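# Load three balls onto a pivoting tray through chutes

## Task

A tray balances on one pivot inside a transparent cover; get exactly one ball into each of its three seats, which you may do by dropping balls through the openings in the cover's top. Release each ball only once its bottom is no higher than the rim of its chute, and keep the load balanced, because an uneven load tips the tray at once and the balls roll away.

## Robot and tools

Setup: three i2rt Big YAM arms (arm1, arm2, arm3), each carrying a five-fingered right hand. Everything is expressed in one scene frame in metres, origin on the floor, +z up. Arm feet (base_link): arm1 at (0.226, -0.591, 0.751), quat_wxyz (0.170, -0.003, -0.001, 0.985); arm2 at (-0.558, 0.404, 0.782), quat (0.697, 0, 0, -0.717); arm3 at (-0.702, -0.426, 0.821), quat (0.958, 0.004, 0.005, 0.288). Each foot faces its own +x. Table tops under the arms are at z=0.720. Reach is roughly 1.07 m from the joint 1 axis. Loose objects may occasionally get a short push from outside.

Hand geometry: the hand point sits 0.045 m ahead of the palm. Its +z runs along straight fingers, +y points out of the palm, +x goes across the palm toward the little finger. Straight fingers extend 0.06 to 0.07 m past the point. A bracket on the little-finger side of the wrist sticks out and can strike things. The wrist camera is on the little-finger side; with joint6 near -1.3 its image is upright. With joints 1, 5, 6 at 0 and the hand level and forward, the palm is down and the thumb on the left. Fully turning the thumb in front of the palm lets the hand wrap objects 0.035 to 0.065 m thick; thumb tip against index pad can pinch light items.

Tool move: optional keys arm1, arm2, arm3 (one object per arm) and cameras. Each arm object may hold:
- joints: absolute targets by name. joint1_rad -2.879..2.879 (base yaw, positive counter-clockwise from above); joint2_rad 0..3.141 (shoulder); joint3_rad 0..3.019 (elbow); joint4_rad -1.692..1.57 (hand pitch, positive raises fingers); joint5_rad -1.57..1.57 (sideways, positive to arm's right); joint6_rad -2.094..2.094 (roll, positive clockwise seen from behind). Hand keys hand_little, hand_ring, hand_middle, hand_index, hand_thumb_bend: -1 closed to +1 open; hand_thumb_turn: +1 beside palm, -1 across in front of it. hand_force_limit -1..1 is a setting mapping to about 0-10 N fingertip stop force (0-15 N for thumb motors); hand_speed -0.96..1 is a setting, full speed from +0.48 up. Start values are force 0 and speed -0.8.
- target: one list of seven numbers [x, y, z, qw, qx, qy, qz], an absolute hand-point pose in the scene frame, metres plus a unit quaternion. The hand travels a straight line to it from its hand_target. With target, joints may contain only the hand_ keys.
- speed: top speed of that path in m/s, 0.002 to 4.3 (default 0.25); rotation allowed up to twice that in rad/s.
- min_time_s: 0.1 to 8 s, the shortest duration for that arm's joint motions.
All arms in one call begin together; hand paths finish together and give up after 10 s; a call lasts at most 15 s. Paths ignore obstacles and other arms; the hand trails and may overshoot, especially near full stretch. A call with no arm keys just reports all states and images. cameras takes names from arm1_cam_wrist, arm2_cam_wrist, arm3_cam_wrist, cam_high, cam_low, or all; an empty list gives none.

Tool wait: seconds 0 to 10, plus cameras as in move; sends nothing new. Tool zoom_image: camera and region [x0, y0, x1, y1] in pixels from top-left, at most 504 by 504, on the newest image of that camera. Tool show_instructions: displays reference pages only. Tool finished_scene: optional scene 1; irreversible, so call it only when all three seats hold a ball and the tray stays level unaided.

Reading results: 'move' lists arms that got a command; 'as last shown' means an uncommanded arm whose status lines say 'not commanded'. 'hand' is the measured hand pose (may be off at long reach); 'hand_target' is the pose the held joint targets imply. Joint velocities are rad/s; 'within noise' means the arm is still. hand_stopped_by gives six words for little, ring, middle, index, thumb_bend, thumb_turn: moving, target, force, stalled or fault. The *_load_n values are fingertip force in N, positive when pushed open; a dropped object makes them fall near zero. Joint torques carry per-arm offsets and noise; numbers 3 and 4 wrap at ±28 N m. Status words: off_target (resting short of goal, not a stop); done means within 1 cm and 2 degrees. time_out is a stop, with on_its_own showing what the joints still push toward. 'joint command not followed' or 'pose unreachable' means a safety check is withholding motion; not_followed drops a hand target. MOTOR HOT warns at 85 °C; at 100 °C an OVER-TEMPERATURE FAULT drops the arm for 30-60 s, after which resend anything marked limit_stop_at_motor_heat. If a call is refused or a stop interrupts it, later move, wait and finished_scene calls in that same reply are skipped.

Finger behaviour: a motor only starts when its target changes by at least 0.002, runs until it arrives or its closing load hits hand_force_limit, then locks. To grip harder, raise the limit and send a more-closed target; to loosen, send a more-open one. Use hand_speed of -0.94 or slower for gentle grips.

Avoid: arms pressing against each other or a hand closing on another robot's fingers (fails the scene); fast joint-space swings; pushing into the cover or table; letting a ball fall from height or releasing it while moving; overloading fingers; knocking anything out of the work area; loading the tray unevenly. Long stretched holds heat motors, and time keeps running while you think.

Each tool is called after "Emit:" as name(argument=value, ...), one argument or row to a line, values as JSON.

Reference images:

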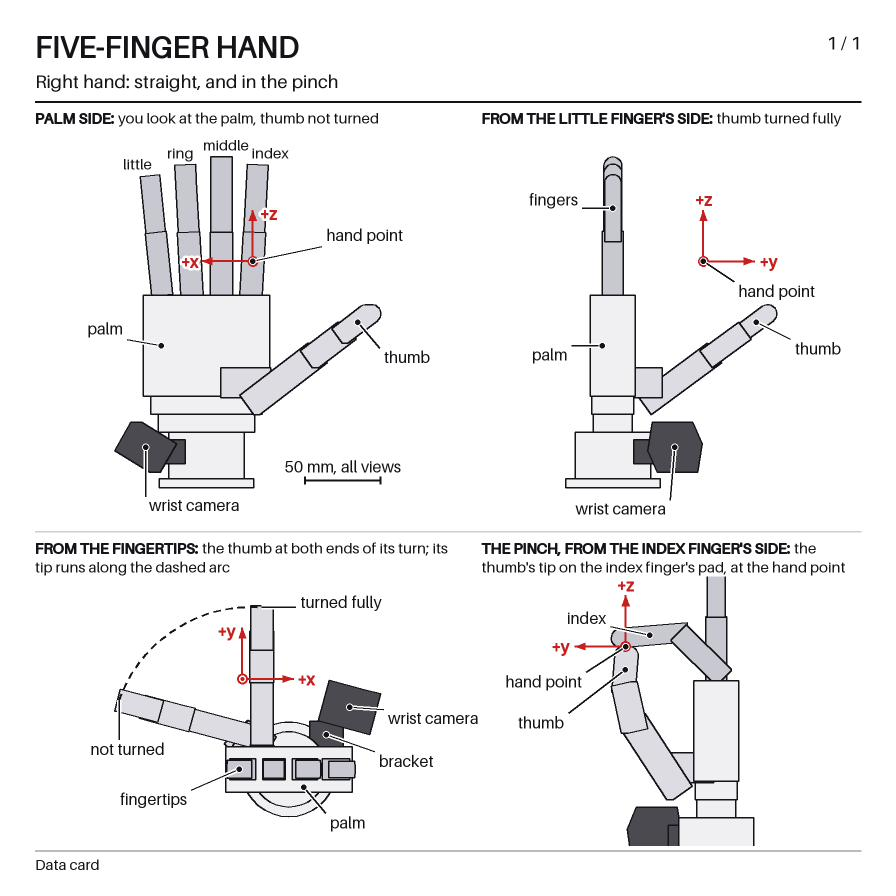

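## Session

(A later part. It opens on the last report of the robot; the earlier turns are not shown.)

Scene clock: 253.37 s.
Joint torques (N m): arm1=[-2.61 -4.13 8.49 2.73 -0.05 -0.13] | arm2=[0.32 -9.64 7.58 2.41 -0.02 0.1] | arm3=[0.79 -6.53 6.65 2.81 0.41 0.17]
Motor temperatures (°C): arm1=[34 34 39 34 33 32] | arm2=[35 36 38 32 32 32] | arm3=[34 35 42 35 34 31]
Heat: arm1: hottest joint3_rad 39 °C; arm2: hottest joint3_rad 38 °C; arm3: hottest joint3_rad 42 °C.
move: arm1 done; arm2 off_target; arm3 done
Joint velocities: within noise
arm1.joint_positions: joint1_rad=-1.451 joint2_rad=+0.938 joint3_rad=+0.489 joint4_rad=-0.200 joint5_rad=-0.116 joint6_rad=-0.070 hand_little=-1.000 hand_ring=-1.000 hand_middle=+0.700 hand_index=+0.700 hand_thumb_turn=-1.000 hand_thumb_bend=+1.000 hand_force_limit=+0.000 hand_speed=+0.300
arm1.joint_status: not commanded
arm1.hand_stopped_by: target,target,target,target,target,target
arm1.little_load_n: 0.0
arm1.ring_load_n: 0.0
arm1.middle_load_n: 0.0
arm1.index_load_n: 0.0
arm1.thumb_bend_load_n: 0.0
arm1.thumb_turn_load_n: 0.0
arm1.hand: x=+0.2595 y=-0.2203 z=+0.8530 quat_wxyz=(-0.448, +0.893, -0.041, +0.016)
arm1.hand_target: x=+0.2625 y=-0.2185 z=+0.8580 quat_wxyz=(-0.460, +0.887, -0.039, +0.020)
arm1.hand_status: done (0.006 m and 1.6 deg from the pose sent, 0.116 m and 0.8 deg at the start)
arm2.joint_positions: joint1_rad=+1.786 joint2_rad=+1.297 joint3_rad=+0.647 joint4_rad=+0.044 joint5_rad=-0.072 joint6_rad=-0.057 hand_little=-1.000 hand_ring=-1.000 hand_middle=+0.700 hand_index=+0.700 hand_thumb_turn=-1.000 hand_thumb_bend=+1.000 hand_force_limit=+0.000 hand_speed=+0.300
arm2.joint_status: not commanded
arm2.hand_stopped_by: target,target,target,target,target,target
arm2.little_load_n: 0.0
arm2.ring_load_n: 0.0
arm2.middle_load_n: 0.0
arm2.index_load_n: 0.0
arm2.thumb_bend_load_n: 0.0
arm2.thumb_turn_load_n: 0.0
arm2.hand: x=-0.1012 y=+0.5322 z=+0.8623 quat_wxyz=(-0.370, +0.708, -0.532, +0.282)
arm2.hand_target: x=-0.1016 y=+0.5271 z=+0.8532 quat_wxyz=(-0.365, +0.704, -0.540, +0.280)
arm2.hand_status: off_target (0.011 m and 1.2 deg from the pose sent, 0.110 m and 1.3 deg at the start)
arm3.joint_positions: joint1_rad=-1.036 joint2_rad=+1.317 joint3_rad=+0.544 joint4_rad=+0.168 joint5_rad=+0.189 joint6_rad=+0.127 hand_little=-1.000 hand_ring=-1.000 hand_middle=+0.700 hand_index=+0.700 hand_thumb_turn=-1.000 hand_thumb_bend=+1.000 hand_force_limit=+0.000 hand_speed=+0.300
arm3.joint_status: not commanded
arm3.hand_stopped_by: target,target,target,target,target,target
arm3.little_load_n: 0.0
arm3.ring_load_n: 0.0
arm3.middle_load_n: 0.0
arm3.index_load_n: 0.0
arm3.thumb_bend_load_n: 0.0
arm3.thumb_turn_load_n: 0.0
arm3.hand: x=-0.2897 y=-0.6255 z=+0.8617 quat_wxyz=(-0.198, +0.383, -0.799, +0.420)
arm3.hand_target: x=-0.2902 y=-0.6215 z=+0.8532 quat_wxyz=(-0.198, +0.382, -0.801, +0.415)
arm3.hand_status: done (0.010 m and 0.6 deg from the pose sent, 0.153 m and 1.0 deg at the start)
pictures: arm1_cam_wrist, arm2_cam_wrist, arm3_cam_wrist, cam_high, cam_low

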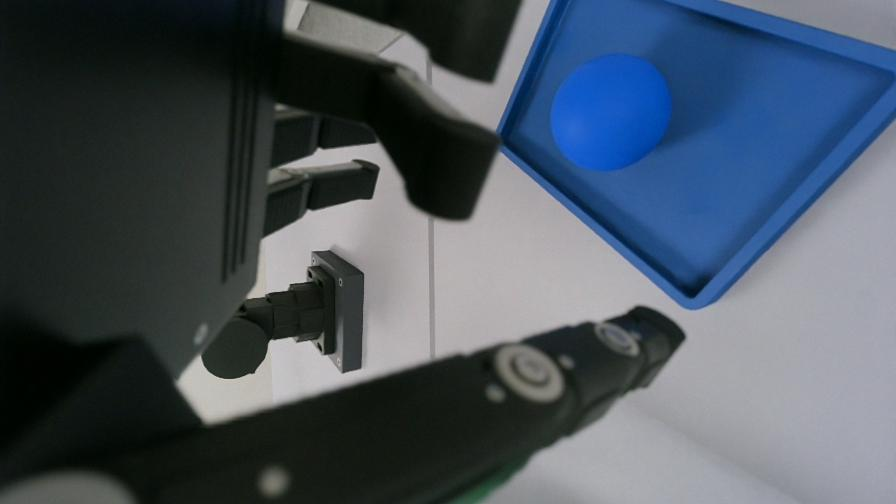

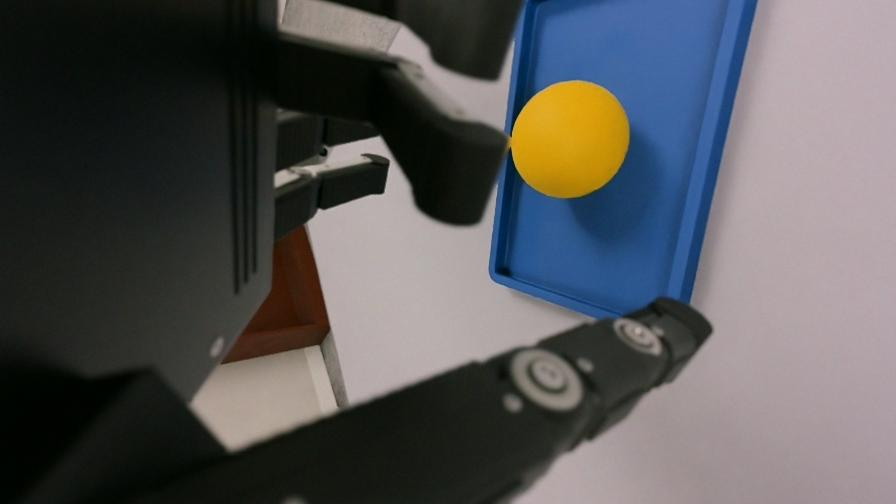

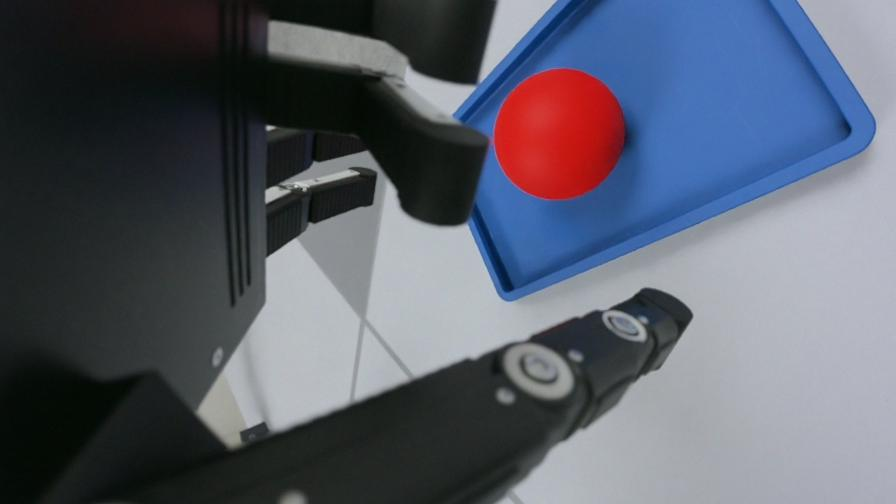

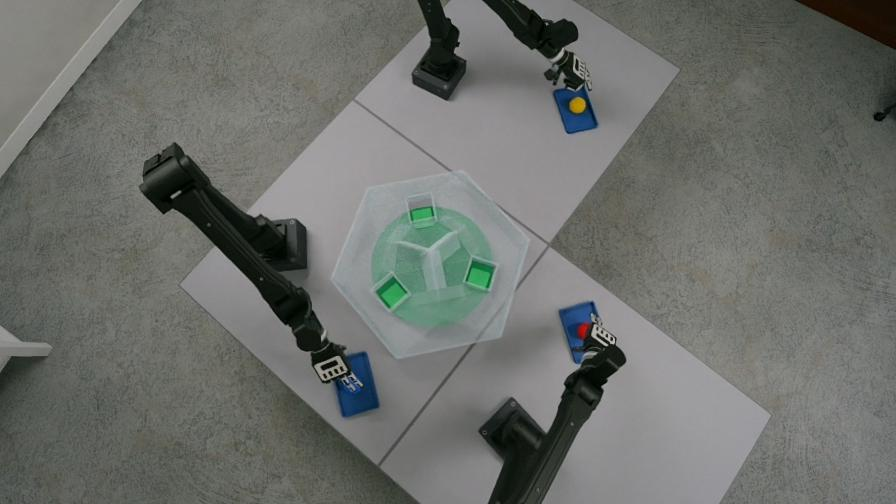

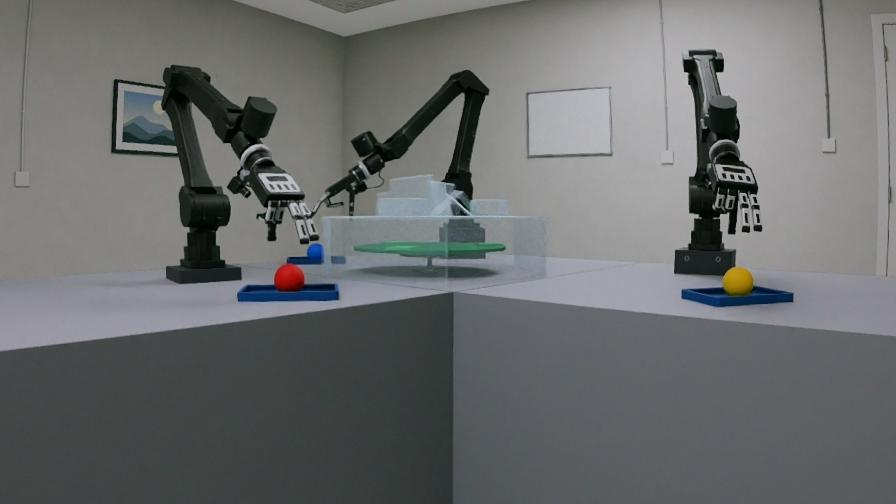

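Emit:
move(
  arm1={"target": [0.2836, -0.2144, 0.818, 0.4598, -0.8870, 0.0387, -0.0201], "speed": 0.1, "joints": {"hand_thumb_bend": 0.5}},
  arm2={"target": [-0.0865, 0.52, 0.8132, 0.3651, -0.7043, 0.5405, -0.2801], "speed": 0.1, "joints": {"hand_thumb_bend": 0.5}},
  arm3={"target": [-0.3082, -0.6449, 0.808, 0.1981, -0.3822, 0.8013, -0.4153], "speed": 0.1, "joints": {"hand_thumb_bend": 0.5}},
  cameras=["arm1_cam_wrist", "arm2_cam_wrist", "arm3_cam_wrist", "cam_low"],
)

Scene clock: 271.87 s.
Joint torques (N m): arm1=[-2.61 -2.78 7.86 2.59 -0.01 -0.08] | arm2=[-0.21 -11.05 6.83 2.47 -0.16 -0.03] | arm3=[-0.56 -7.18 5.53 2.95 0.01 -0.02]
Motor temperatures (°C): arm1=[34 34 39 34 33 32] | arm2=[35 36 37 32 32 32] | arm3=[34 35 40 35 34 31]
Heat: arm1: hottest joint3_rad 39 °C; arm2: hottest joint3_rad 37 °C; arm3: hottest joint3_rad 40 °C.
move: arm1 done; arm2 off_target; arm3 off_target
Joint velocities: within noise
arm1.joint_positions: joint1_rad=-1.524 joint2_rad=+1.037 joint3_rad=+0.435 joint4_rad=-0.028 joint5_rad=-0.176 joint6_rad=-0.113 hand_little=-1.000 hand_ring=-1.000 hand_middle=+0.700 hand_index=+0.700 hand_thumb_turn=-1.000 hand_thumb_bend=+0.500 hand_force_limit=+0.000 hand_speed=+0.300
arm1.joint_status: all done
arm1.hand_stopped_by: target,target,target,target,target,target
arm1.little_load_n: 0.0
arm1.ring_load_n: 0.0
arm1.middle_load_n: 0.0
arm1.index_load_n: 0.0
arm1.thumb_bend_load_n: 0.0
arm1.thumb_turn_load_n: 0.0
arm1.hand: x=+0.2806 y=-0.2151 z=+0.8212 quat_wxyz=(-0.458, +0.888, -0.040, +0.018)
arm1.hand_target: x=+0.2835 y=-0.2145 z=+0.8180 quat_wxyz=(-0.460, +0.887, -0.039, +0.020)
arm1.hand_status: done (0.004 m and 0.4 deg from the pose sent, 0.043 m and 1.6 deg at the start)
arm2.joint_positions: joint1_rad=+1.765 joint2_rad=+1.428 joint3_rad=+0.635 joint4_rad=+0.187 joint5_rad=-0.090 joint6_rad=-0.059 hand_little=-1.000 hand_ring=-1.000 hand_middle=+0.700 hand_index=+0.700 hand_thumb_turn=-1.000 hand_thumb_bend=+0.500 hand_force_limit=+0.000 hand_speed=+0.300
arm2.joint_status: all done
arm2.hand_stopped_by: target,target,target,target,target,target
arm2.little_load_n: 0.0
arm2.ring_load_n: 0.0
arm2.middle_load_n: 0.0
arm2.index_load_n: 0.0
arm2.thumb_bend_load_n: 0.0
arm2.thumb_turn_load_n: 0.0
arm2.hand: x=-0.0856 y=+0.5281 z=+0.8234 quat_wxyz=(-0.372, +0.705, -0.535, +0.281)
arm2.hand_target: x=-0.0868 y=+0.5200 z=+0.8134 quat_wxyz=(-0.365, +0.704, -0.541, +0.280)
arm2.hand_status: off_target (0.013 m and 1.0 deg from the pose sent, 0.053 m and 1.2 deg at the start)
arm3.joint_positions: joint1_rad=-1.110 joint2_rad=+1.450 joint3_rad=+0.489 joint4_rad=+0.364 joint5_rad=+0.123 joint6_rad=+0.097 hand_little=-1.000 hand_ring=-1.000 hand_middle=+0.700 hand_index=+0.700 hand_thumb_turn=-1.000 hand_thumb_bend=+0.500 hand_force_limit=+0.000 hand_speed=+0.300
arm3.joint_status: all done
arm3.hand_stopped_by: target,target,target,target,target,target
arm3.little_load_n: 0.5
arm3.ring_load_n: 0.0
arm3.middle_load_n: -0.5
arm3.index_load_n: 0.0
arm3.thumb_bend_load_n: 0.0
arm3.thumb_turn_load_n: 0.0
arm3.hand: x=-0.3032 y=-0.6440 z=+0.8172 quat_wxyz=(-0.203, +0.379, -0.800, +0.418)
arm3.hand_target: x=-0.3083 y=-0.6448 z=+0.8083 quat_wxyz=(-0.198, +0.382, -0.801, +0.415)
arm3.hand_status: off_target (0.011 m and 0.8 deg from the pose sent, 0.060 m and 0.6 deg at the start)

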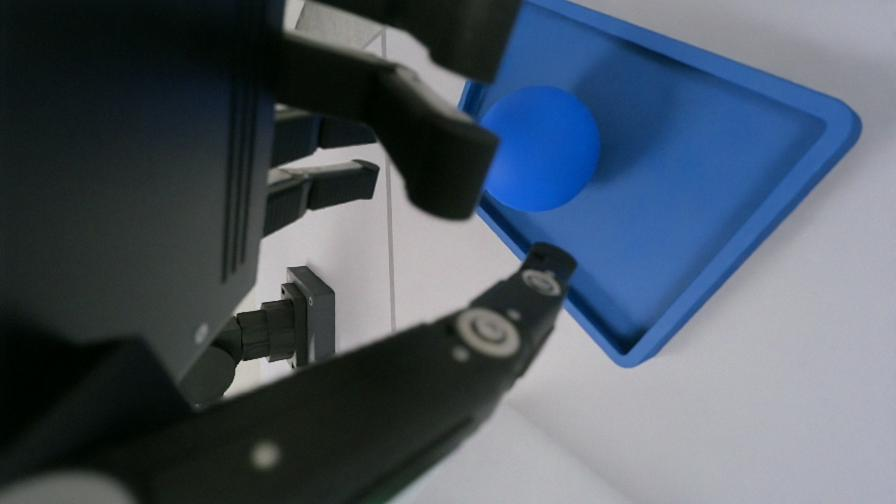

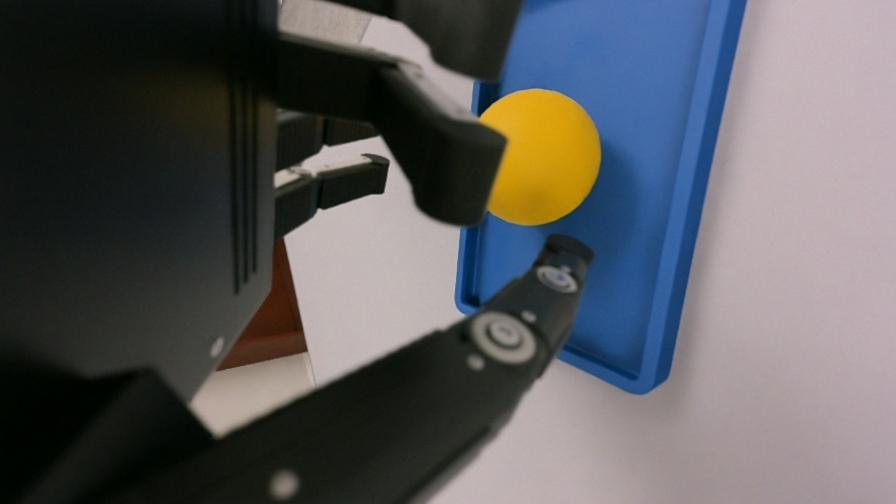

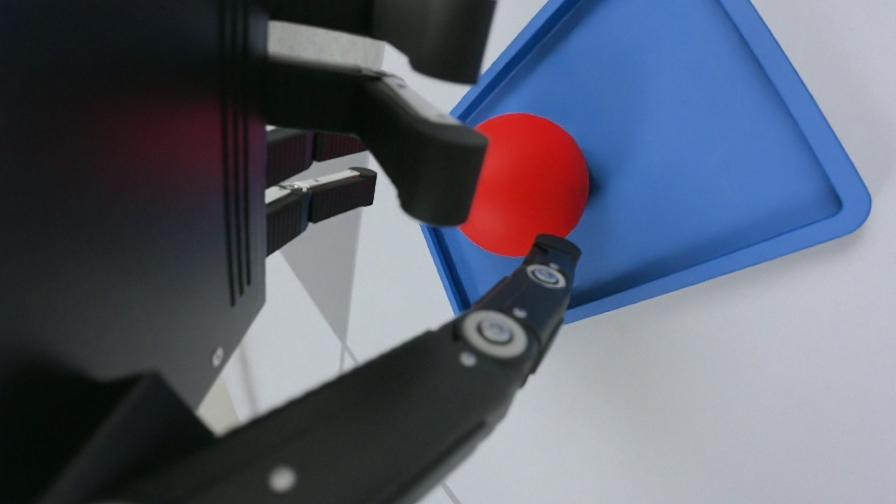

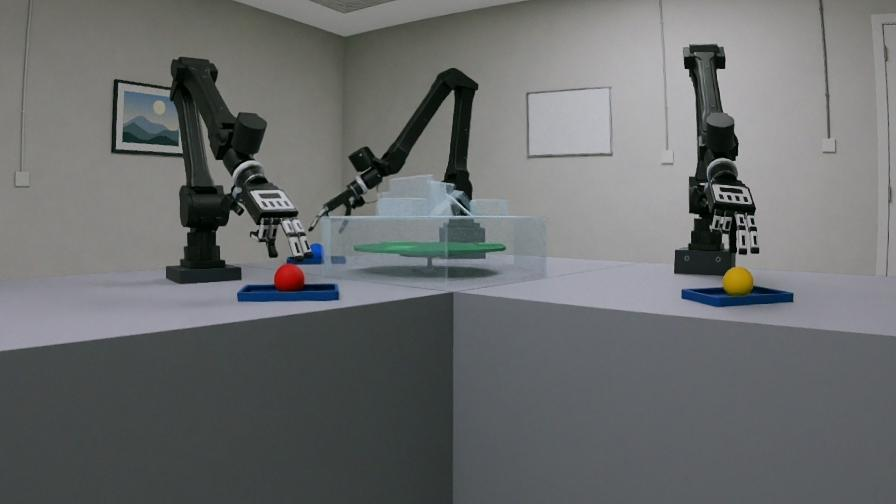

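Emit:
move(
  arm1={"target": [0.2871, -0.2112, 0.803, 0.4598, -0.8870, 0.0387, -0.0201], "speed": 0.08, "joints": {"hand_thumb_bend": 0.75, "hand_ring": 1, "hand_little": 1}},
  arm2={"target": [-0.0749, 0.5139, 0.7784, 0.3651, -0.7043, 0.5405, -0.2801], "speed": 0.08, "joints": {"hand_thumb_bend": 0.75, "hand_ring": 1, "hand_little": 1}},
  arm3={"target": [-0.3034, -0.6637, 0.7733, 0.1981, -0.3822, 0.8013, -0.4153], "speed": 0.08, "joints": {"hand_thumb_bend": 0.75, "hand_ring": 1, "hand_little": 1}},
  cameras=["arm1_cam_wrist", "arm2_cam_wrist", "arm3_cam_wrist"],
)

Scene clock: 293.17 s.
Joint torques (N m): arm1=[-2.84 -3.08 7.35 2.71 -0.03 -0.11] | arm2=[-0.21 -11.63 6.13 2.48 -0.18 -0.08] | arm3=[-0.67 -8.41 5.94 2.93 0 0.01]
Motor temperatures (°C): arm1=[34 34 38 34 33 32] | arm2=[35 36 37 32 32 32] | arm3=[34 35 39 35 34 31]
Heat: arm1: hottest joint3_rad 38 °C; arm2: hottest joint3_rad 37 °C; arm3: hottest joint3_rad 39 °C.
move: arm1 done; arm2 off_target; arm3 done
Joint velocities: within noise
arm1.joint_positions: joint1_rad=-1.533 joint2_rad=+1.094 joint3_rad=+0.421 joint4_rad=+0.042 joint5_rad=-0.183 joint6_rad=-0.119 hand_little=+1.000 hand_ring=+1.000 hand_middle=+0.700 hand_index=+0.700 hand_thumb_turn=-1.000 hand_thumb_bend=+0.750 hand_force_limit=+0.000 hand_speed=+0.300
arm1.joint_status: all done
arm1.hand_stopped_by: target,target,target,target,target,target
arm1.little_load_n: 0.0
arm1.ring_load_n: 0.0
arm1.middle_load_n: 0.0
arm1.index_load_n: 0.0
arm1.thumb_bend_load_n: 0.0
arm1.thumb_turn_load_n: 0.0
arm1.hand: x=+0.2841 y=-0.2112 z=+0.8067 quat_wxyz=(-0.459, +0.887, -0.040, +0.018)
arm1.hand_target: x=+0.2870 y=-0.2114 z=+0.8030 quat_wxyz=(-0.460, +0.887, -0.039, +0.020)
arm1.hand_status: done (0.005 m and 0.3 deg from the pose sent, 0.020 m and 0.4 deg at the start)
arm2.joint_positions: joint1_rad=+1.745 joint2_rad=+1.548 joint3_rad=+0.635 joint4_rad=+0.306 joint5_rad=-0.107 joint6_rad=-0.068 hand_little=+1.000 hand_ring=+1.000 hand_middle=+0.700 hand_index=+0.700 hand_thumb_turn=-1.000 hand_thumb_bend=+0.750 hand_force_limit=+0.000 hand_speed=+0.300
arm2.joint_status: all done
arm2.hand_stopped_by: target,target,target,target,target,target
arm2.little_load_n: 0.0
arm2.ring_load_n: 0.0
arm2.middle_load_n: -0.5
arm2.index_load_n: 0.0
arm2.thumb_bend_load_n: 0.0
arm2.thumb_turn_load_n: 0.0
arm2.hand: x=-0.0731 y=+0.5227 z=+0.7889 quat_wxyz=(-0.372, +0.704, -0.536, +0.280)
arm2.hand_target: x=-0.0753 y=+0.5141 z=+0.7786 quat_wxyz=(-0.365, +0.704, -0.541, +0.280)
arm2.hand_status: off_target (0.014 m and 1.0 deg from the pose sent, 0.048 m and 1.0 deg at the start)
arm3.joint_positions: joint1_rad=-1.150 joint2_rad=+1.607 joint3_rad=+0.489 joint4_rad=+0.503 joint5_rad=+0.090 joint6_rad=+0.074 hand_little=+1.000 hand_ring=+1.000 hand_middle=+0.700 hand_index=+0.700 hand_thumb_turn=-1.000 hand_thumb_bend=+0.750 hand_force_limit=+0.000 hand_speed=+0.300
arm3.joint_status: all done
arm3.hand_stopped_by: target,target,target,target,target,target
arm3.little_load_n: 0.0
arm3.ring_load_n: 0.0
arm3.middle_load_n: 0.0
arm3.index_load_n: 0.0
arm3.thumb_bend_load_n: 0.0
arm3.thumb_turn_load_n: 0.0
arm3.hand: x=-0.3069 y=-0.6569 z=+0.7749 quat_wxyz=(-0.198, +0.382, -0.804, +0.410)
arm3.hand_target: x=-0.3035 y=-0.6636 z=+0.7734 quat_wxyz=(-0.198, +0.382, -0.801, +0.415)
arm3.hand_status: done (0.008 m and 0.7 deg from the pose sent, 0.048 m and 0.8 deg at the start)

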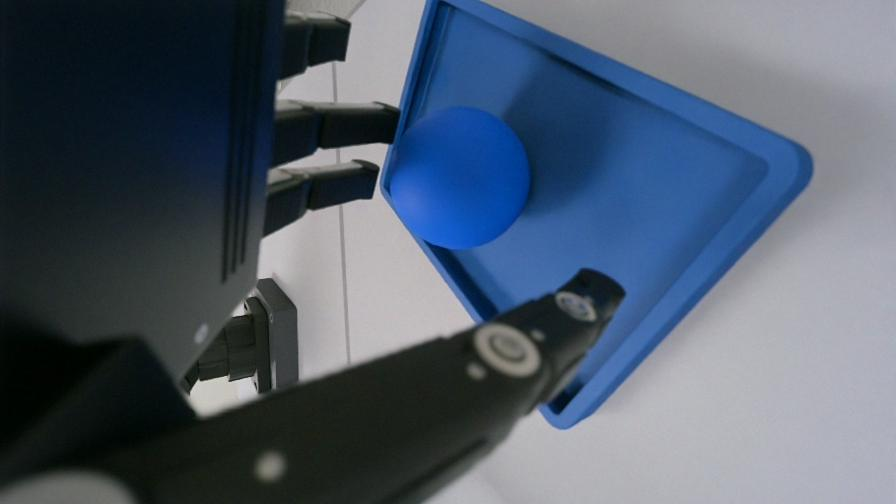

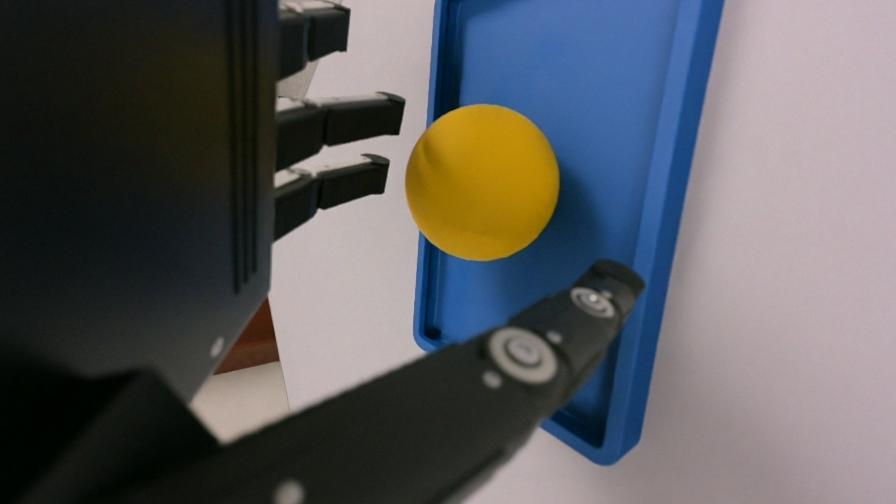

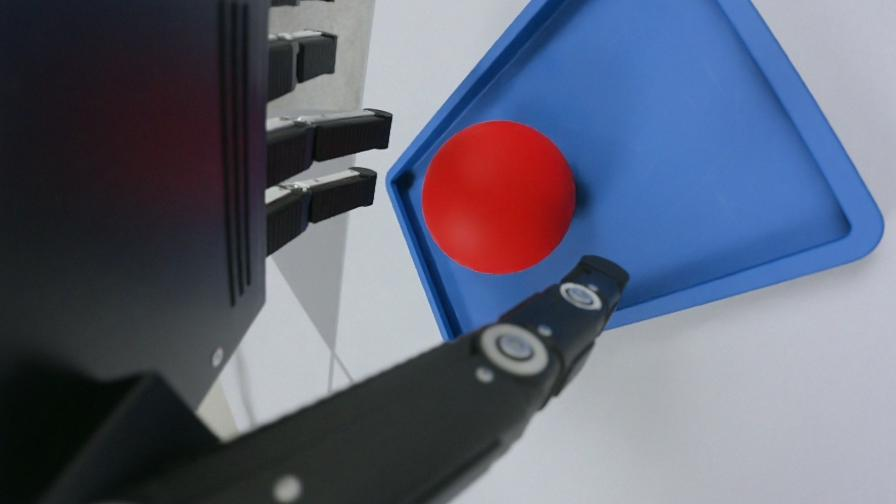

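Emit:
move(
  arm1={"target": [0.2889, -0.2113, 0.786, 0.4598, -0.8870, 0.0387, -0.0201], "speed": 0.06},
  arm2={"target": [-0.0686, 0.511, 0.7646, 0.3651, -0.7043, 0.5405, -0.2801], "speed": 0.06},
  arm3={"target": [-0.2886, -0.6788, 0.7568, 0.1981, -0.3822, 0.8013, -0.4153], "speed": 0.06},
  cameras=["arm1_cam_wrist", "arm2_cam_wrist", "arm3_cam_wrist"],
)

Scene clock: 302.43 s.
Joint torques (N m): arm1=[-3.08 -3.08 6.91 2.84 0.01 -0.13] | arm2=[-0.44 -12.1 6.37 2.48 -0.18 -0.07] | arm3=[-0.67 -8.94 6.67 2.77 -0.01 -0.03]
Motor temperatures (°C): arm1=[34 34 38 34 33 32] | arm2=[35 36 36 32 32 32] | arm3=[34 35 38 35 34 31]
Heat: arm1: hottest joint3_rad 38 °C; arm2: hottest joint2_rad 36 °C; arm3: hottest joint3_rad 38 °C.
move: arm1 done; arm2 off_target; arm3 off_target
Joint velocities: within noise
arm1.joint_positions: joint1_rad=-1.539 joint2_rad=+1.149 joint3_rad=+0.397 joint4_rad=+0.120 joint5_rad=-0.188 joint6_rad=-0.122 hand_little=+1.000 hand_ring=+1.000 hand_middle=+0.700 hand_index=+0.700 hand_thumb_turn=-1.000 hand_thumb_bend=+0.750 hand_force_limit=+0.000 hand_speed=+0.300
arm1.joint_status: not commanded
arm1.hand_stopped_by: target,target,target,target,target,target
arm1.little_load_n: 0.0
arm1.ring_load_n: 0.0
arm1.middle_load_n: 0.0
arm1.index_load_n: 0.0
arm1.thumb_bend_load_n: 0.0
arm1.thumb_turn_load_n: 0.0
arm1.hand: x=+0.2860 y=-0.2109 z=+0.7897 quat_wxyz=(-0.459, +0.887, -0.040, +0.018)
arm1.hand_target: x=+0.2889 y=-0.2114 z=+0.7862 quat_wxyz=(-0.460, +0.887, -0.039, +0.020)
arm1.hand_status: done (0.005 m and 0.3 deg from the pose sent, 0.021 m and 0.3 deg at the start)
arm2.joint_positions: joint1_rad=+1.736 joint2_rad=+1.600 joint3_rad=+0.635 joint4_rad=+0.350 joint5_rad=-0.115 joint6_rad=-0.074 hand_little=+1.000 hand_ring=+1.000 hand_middle=+0.700 hand_index=+0.700 hand_thumb_turn=-1.000 hand_thumb_bend=+0.750 hand_force_limit=+0.000 hand_speed=+0.300
arm2.joint_status: not commanded
arm2.hand_stopped_by: target,target,target,target,target,target
arm2.little_load_n: 0.0
arm2.ring_load_n: 0.0
arm2.middle_load_n: 0.0
arm2.index_load_n: 0.0
arm2.thumb_bend_load_n: 0.0
arm2.thumb_turn_load_n: 0.0
arm2.hand: x=-0.0704 y=+0.5194 z=+0.7723 quat_wxyz=(-0.370, +0.706, -0.537, +0.278)
arm2.hand_target: x=-0.0689 y=+0.5111 z=+0.7648 quat_wxyz=(-0.365, +0.704, -0.541, +0.280)
arm2.hand_status: off_target (0.012 m and 0.8 deg from the pose sent, 0.027 m and 1.0 deg at the start)
arm3.joint_positions: joint1_rad=-1.162 joint2_rad=+1.693 joint3_rad=+0.527 joint4_rad=+0.548 joint5_rad=+0.079 joint6_rad=+0.068 hand_little=+1.000 hand_ring=+1.000 hand_middle=+0.700 hand_index=+0.700 hand_thumb_turn=-1.000 hand_thumb_bend=+0.750 hand_force_limit=+0.000 hand_speed=+0.300
arm3.joint_status: not commanded
arm3.hand_stopped_by: target,target,target,target,target,target
arm3.little_load_n: 0.0
arm3.ring_load_n: 0.0
arm3.middle_load_n: 0.0
arm3.index_load_n: 0.5
arm3.thumb_bend_load_n: 0.0
arm3.thumb_turn_load_n: 0.0
arm3.hand: x=-0.2970 y=-0.6682 z=+0.7578 quat_wxyz=(-0.197, +0.382, -0.805, +0.409)
arm3.hand_target: x=-0.2891 y=-0.6785 z=+0.7570 quat_wxyz=(-0.198, +0.382, -0.801, +0.415)
arm3.hand_status: off_target (0.014 m and 0.9 deg from the pose sent, 0.034 m and 0.6 deg at the start)

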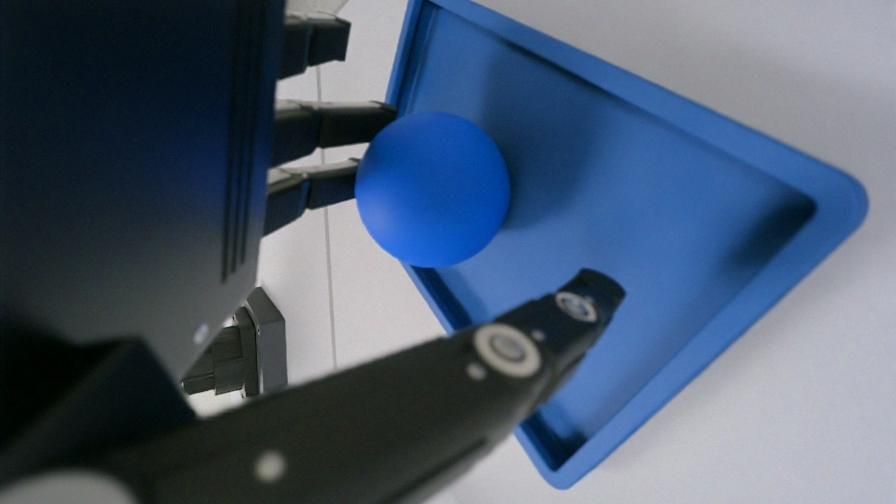

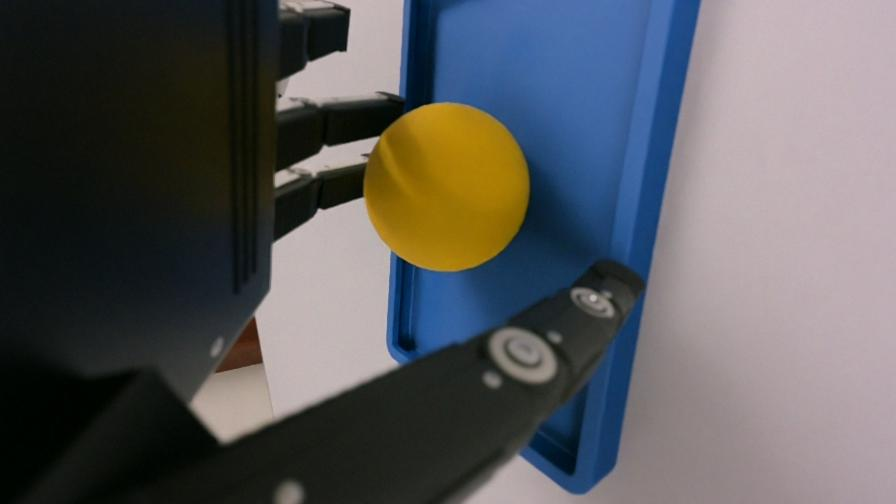

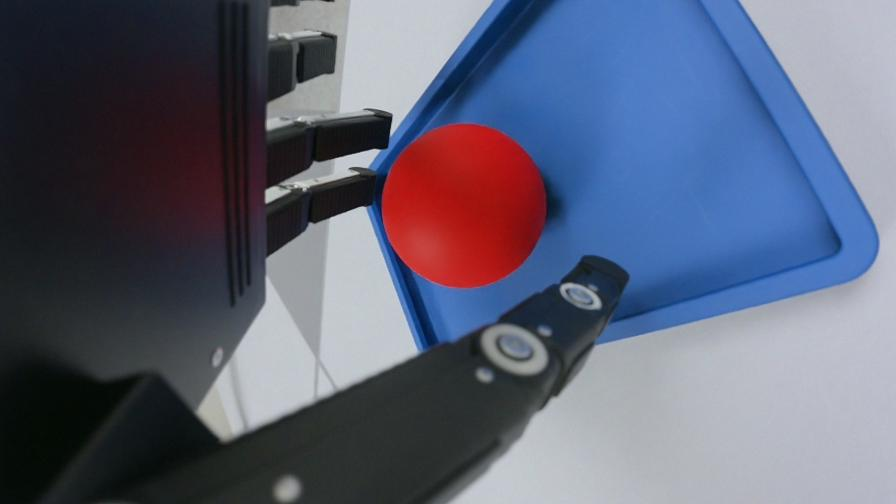

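Emit:
move(
  arm2={"target": [-0.061, 0.5066, 0.7692, 0.3651, -0.7043, 0.5405, -0.2801], "speed": 0.06},
  arm3={"target": [-0.2801, -0.6875, 0.760, 0.1981, -0.3822, 0.8013, -0.4153], "speed": 0.06},
  cameras=["arm1_cam_wrist", "arm2_cam_wrist"],
)

Scene clock: 310.37 s.
Joint torques (N m): arm1=[-2.73 -2.96 6.86 2.73 -0.06 -0.12] | arm2=[-0.44 -12.04 8.02 1.55 -0.17 -0.08] | arm3=[-0.79 -9.41 7.13 1.69 -0.01 -0.01]
Motor temperatures (°C): arm1=[34 34 37 34 33 32] | arm2=[35 36 36 32 32 32] | arm3=[34 35 38 35 34 31]
Heat: arm1: hottest joint3_rad 37 °C; arm2: hottest joint2_rad 36 °C; arm3: hottest joint3_rad 38 °C.
move: arm2 off_target; arm3 off_target
Joint velocities: within noise
arm1: as last shown
arm1.hand_target: x=+0.2889 y=-0.2114 z=+0.7861 quat_wxyz=(-0.460, +0.887, -0.039, +0.020)
arm2.joint_positions: joint1_rad=+1.721 joint2_rad=+1.600 joint3_rad=+0.635 joint4_rad=+0.351 joint5_rad=-0.126 joint6_rad=-0.082 hand_little=+1.000 hand_ring=+1.000 hand_middle=+0.700 hand_index=+0.700 hand_thumb_turn=-1.000 hand_thumb_bend=+0.750 hand_force_limit=+0.000 hand_speed=+0.300
arm2.joint_status: not commanded
arm2.hand_stopped_by: target,target,target,target,target,target
arm2.little_load_n: 0.0
arm2.ring_load_n: 0.0
arm2.middle_load_n: 0.0
arm2.index_load_n: 0.0
arm2.thumb_bend_load_n: 0.0
arm2.thumb_turn_load_n: 0.0
arm2.hand: x=-0.0695 y=+0.5141 z=+0.7725 quat_wxyz=(-0.370, +0.705, -0.537, +0.279)
arm2.hand_target: x=-0.0612 y=+0.5064 z=+0.7694 quat_wxyz=(-0.365, +0.704, -0.541, +0.280)
arm2.hand_status: off_target (0.012 m and 0.8 deg from the pose sent, 0.016 m and 0.7 deg at the start)
arm3.joint_positions: joint1_rad=-1.169 joint2_rad=+1.703 joint3_rad=+0.557 joint4_rad=+0.548 joint5_rad=+0.073 joint6_rad=+0.062 hand_little=+1.000 hand_ring=+1.000 hand_middle=+0.700 hand_index=+0.700 hand_thumb_turn=-1.000 hand_thumb_bend=+0.750 hand_force_limit=+0.000 hand_speed=+0.300
arm3.joint_status: not commanded
arm3.hand_stopped_by: target,target,target,target,target,target
arm3.little_load_n: 0.0
arm3.ring_load_n: 0.0
arm3.middle_load_n: 0.0
arm3.index_load_n: 0.0
arm3.thumb_bend_load_n: 0.0
arm3.thumb_turn_load_n: 0.0
arm3.hand: x=-0.2864 y=-0.6781 z=+0.7631 quat_wxyz=(-0.202, +0.380, -0.801, +0.416)
arm3.hand_target: x=-0.2804 y=-0.6873 z=+0.7603 quat_wxyz=(-0.198, +0.382, -0.801, +0.416)
arm3.hand_status: off_target (0.012 m and 0.5 deg from the pose sent, 0.026 m and 0.9 deg at the start)

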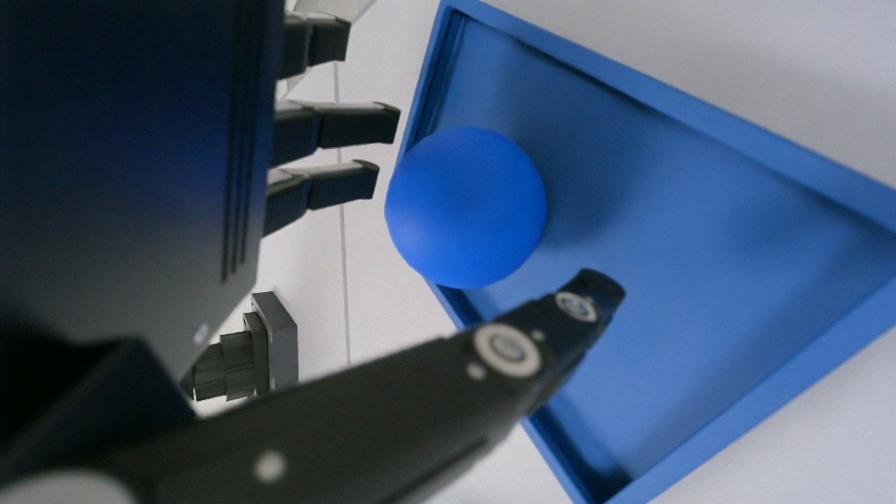

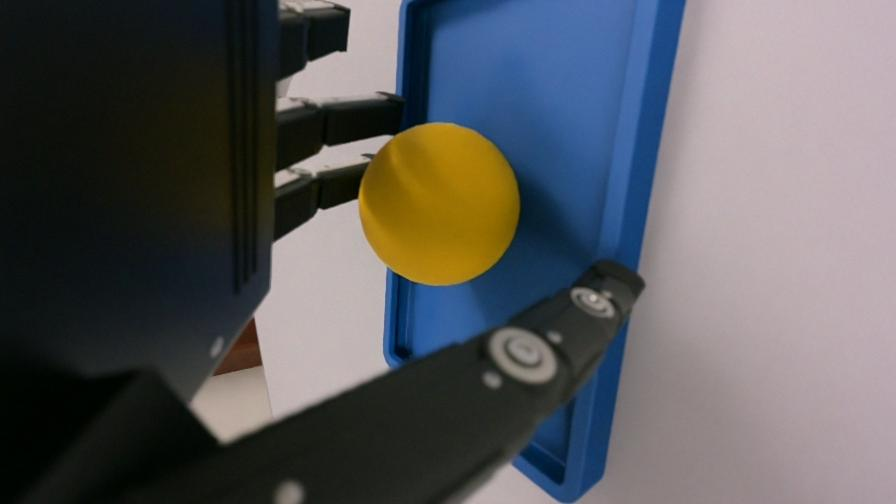

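Emit:
move(
  arm1={"joints": {"hand_speed": -0.92, "hand_force_limit": -0.6, "hand_thumb_bend": 0.5, "hand_index": 0.1, "hand_middle": 0.1}},
  arm2={"joints": {"hand_speed": -0.92, "hand_force_limit": -0.6, "hand_thumb_bend": 0.5, "hand_index": 0.1, "hand_middle": 0.1}},
  arm3={"joints": {"hand_speed": -0.92, "hand_force_limit": -0.6, "hand_thumb_bend": 0.5, "hand_index": 0.1, "hand_middle": 0.1}},
  cameras=["arm1_cam_wrist", "arm2_cam_wrist", "arm3_cam_wrist"],
)

Scene clock: 319.43 s.
Joint torques (N m): arm1=[-2.67 -3.6 6.9 2.65 -0.01 -0.08] | arm2=[-0.38 -11.99 8.06 1.55 -0.15 -0.07] | arm3=[-0.73 -9.58 7.04 1.69 -0.01 -0.01]
Motor temperatures (°C): arm1=[34 34 37 34 33 32] | arm2=[35 37 36 32 32 31] | arm3=[34 36 38 35 34 31]
Heat: arm1: hottest joint3_rad 37 °C; arm2: hottest joint2_rad 37 °C; arm3: hottest joint3_rad 38 °C.
move: arm1 off_target; arm2 off_target; arm3 off_target
Joint velocities: within noise
arm1.joint_positions: joint1_rad=-1.539 joint2_rad=+1.150 joint3_rad=+0.397 joint4_rad=+0.122 joint5_rad=-0.188 joint6_rad=-0.122 hand_little=+1.000 hand_ring=+1.000 hand_middle=+0.283 hand_index=+0.275 hand_thumb_turn=-1.000 hand_thumb_bend=+0.537 hand_force_limit=-0.600 hand_speed=-0.920
arm1.joint_status: hand_middle off_target (ended at +0.283, target +0.100); hand_index off_target (ended at +0.275, target +0.100); hand_thumb_bend off_target (ended at +0.537, target +0.500); the others done
arm1.hand_stopped_by: target,target,force,force,force,target
arm1.little_load_n: 0.0
arm1.ring_load_n: 0.0
arm1.middle_load_n: 2.5
arm1.index_load_n: 2.5
arm1.thumb_bend_load_n: 4.0
arm1.thumb_turn_load_n: 0.0
arm1.hand: x=+0.2860 y=-0.2107 z=+0.7899 quat_wxyz=(-0.459, +0.887, -0.040, +0.018)
arm1.hand_target: x=+0.2888 y=-0.2114 z=+0.7861 quat_wxyz=(-0.460, +0.887, -0.039, +0.020)
arm1.hand_status: not commanded
arm2.joint_positions: joint1_rad=+1.721 joint2_rad=+1.600 joint3_rad=+0.635 joint4_rad=+0.351 joint5_rad=-0.127 joint6_rad=-0.083 hand_little=+1.000 hand_ring=+1.000 hand_middle=+0.275 hand_index=+0.305 hand_thumb_turn=-1.000 hand_thumb_bend=+0.540 hand_force_limit=-0.600 hand_speed=-0.920
arm2.joint_status: hand_middle off_target (ended at +0.275, target +0.100); hand_index off_target (ended at +0.305, target +0.100); hand_thumb_bend off_target (ended at +0.540, target +0.500); the others done
arm2.hand_stopped_by: target,target,force,force,force,target
arm2.little_load_n: 0.0
arm2.ring_load_n: 0.0
arm2.middle_load_n: 3.0
arm2.index_load_n: 1.0
arm2.thumb_bend_load_n: 4.5
arm2.thumb_turn_load_n: 0.5
arm2.hand: x=-0.0696 y=+0.5143 z=+0.7723 quat_wxyz=(-0.370, +0.706, -0.536, +0.278)
arm2.hand_target: x=-0.0613 y=+0.5064 z=+0.7694 quat_wxyz=(-0.365, +0.704, -0.541, +0.280)
arm2.hand_status: not commanded
arm3.joint_positions: joint1_rad=-1.170 joint2_rad=+1.703 joint3_rad=+0.558 joint4_rad=+0.548 joint5_rad=+0.073 joint6_rad=+0.062 hand_little=+1.000 hand_ring=+1.000 hand_middle=+0.275 hand_index=+0.267 hand_thumb_turn=-1.000 hand_thumb_bend=+0.533 hand_force_limit=-0.600 hand_speed=-0.920
arm3.joint_status: hand_middle off_target (ended at +0.275, target +0.100); hand_index off_target (ended at +0.267, target +0.100); hand_thumb_bend off_target (ended at +0.533, target +0.500); the others done
arm3.hand_stopped_by: target,target,force,force,force,target
arm3.little_load_n: 0.0
arm3.ring_load_n: 0.0
arm3.middle_load_n: 2.0
arm3.index_load_n: 2.0
arm3.thumb_bend_load_n: 3.5
arm3.thumb_turn_load_n: 0.0
arm3.hand: x=-0.2859 y=-0.6786 z=+0.7635 quat_wxyz=(-0.202, +0.380, -0.801, +0.416)
arm3.hand_target: x=-0.2806 y=-0.6874 z=+0.7603 quat_wxyz=(-0.198, +0.382, -0.801, +0.416)
arm3.hand_status: not commanded

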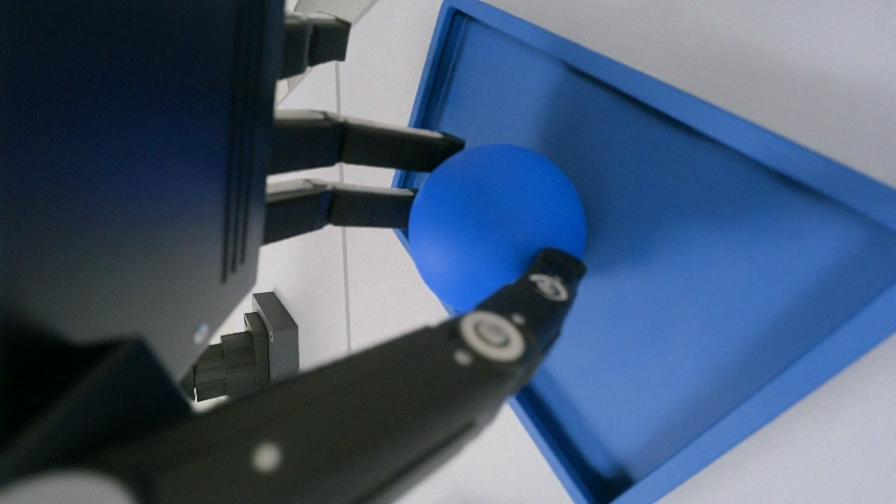

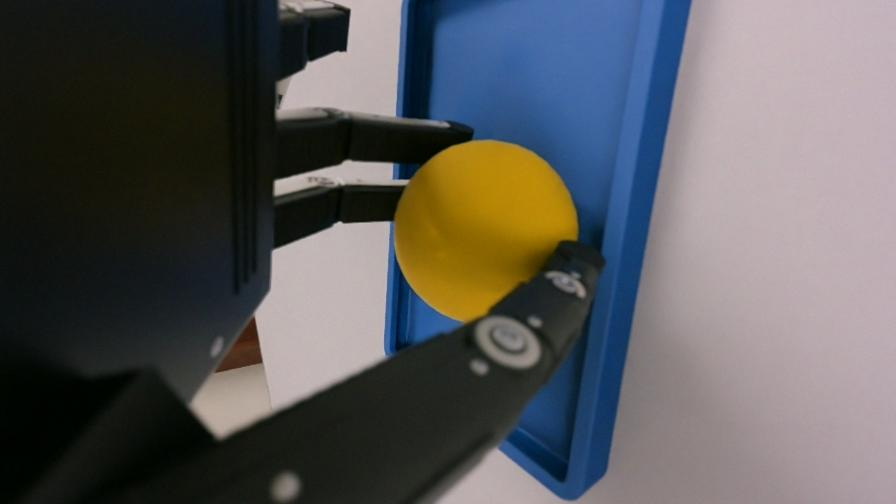

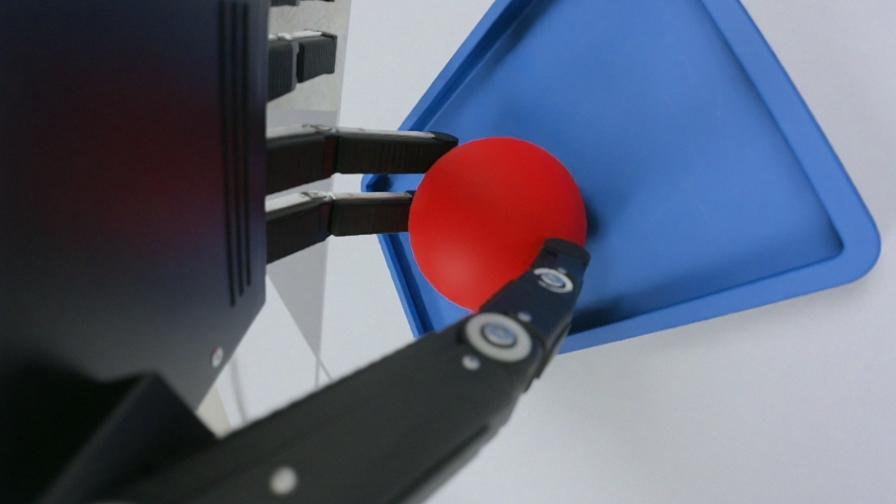

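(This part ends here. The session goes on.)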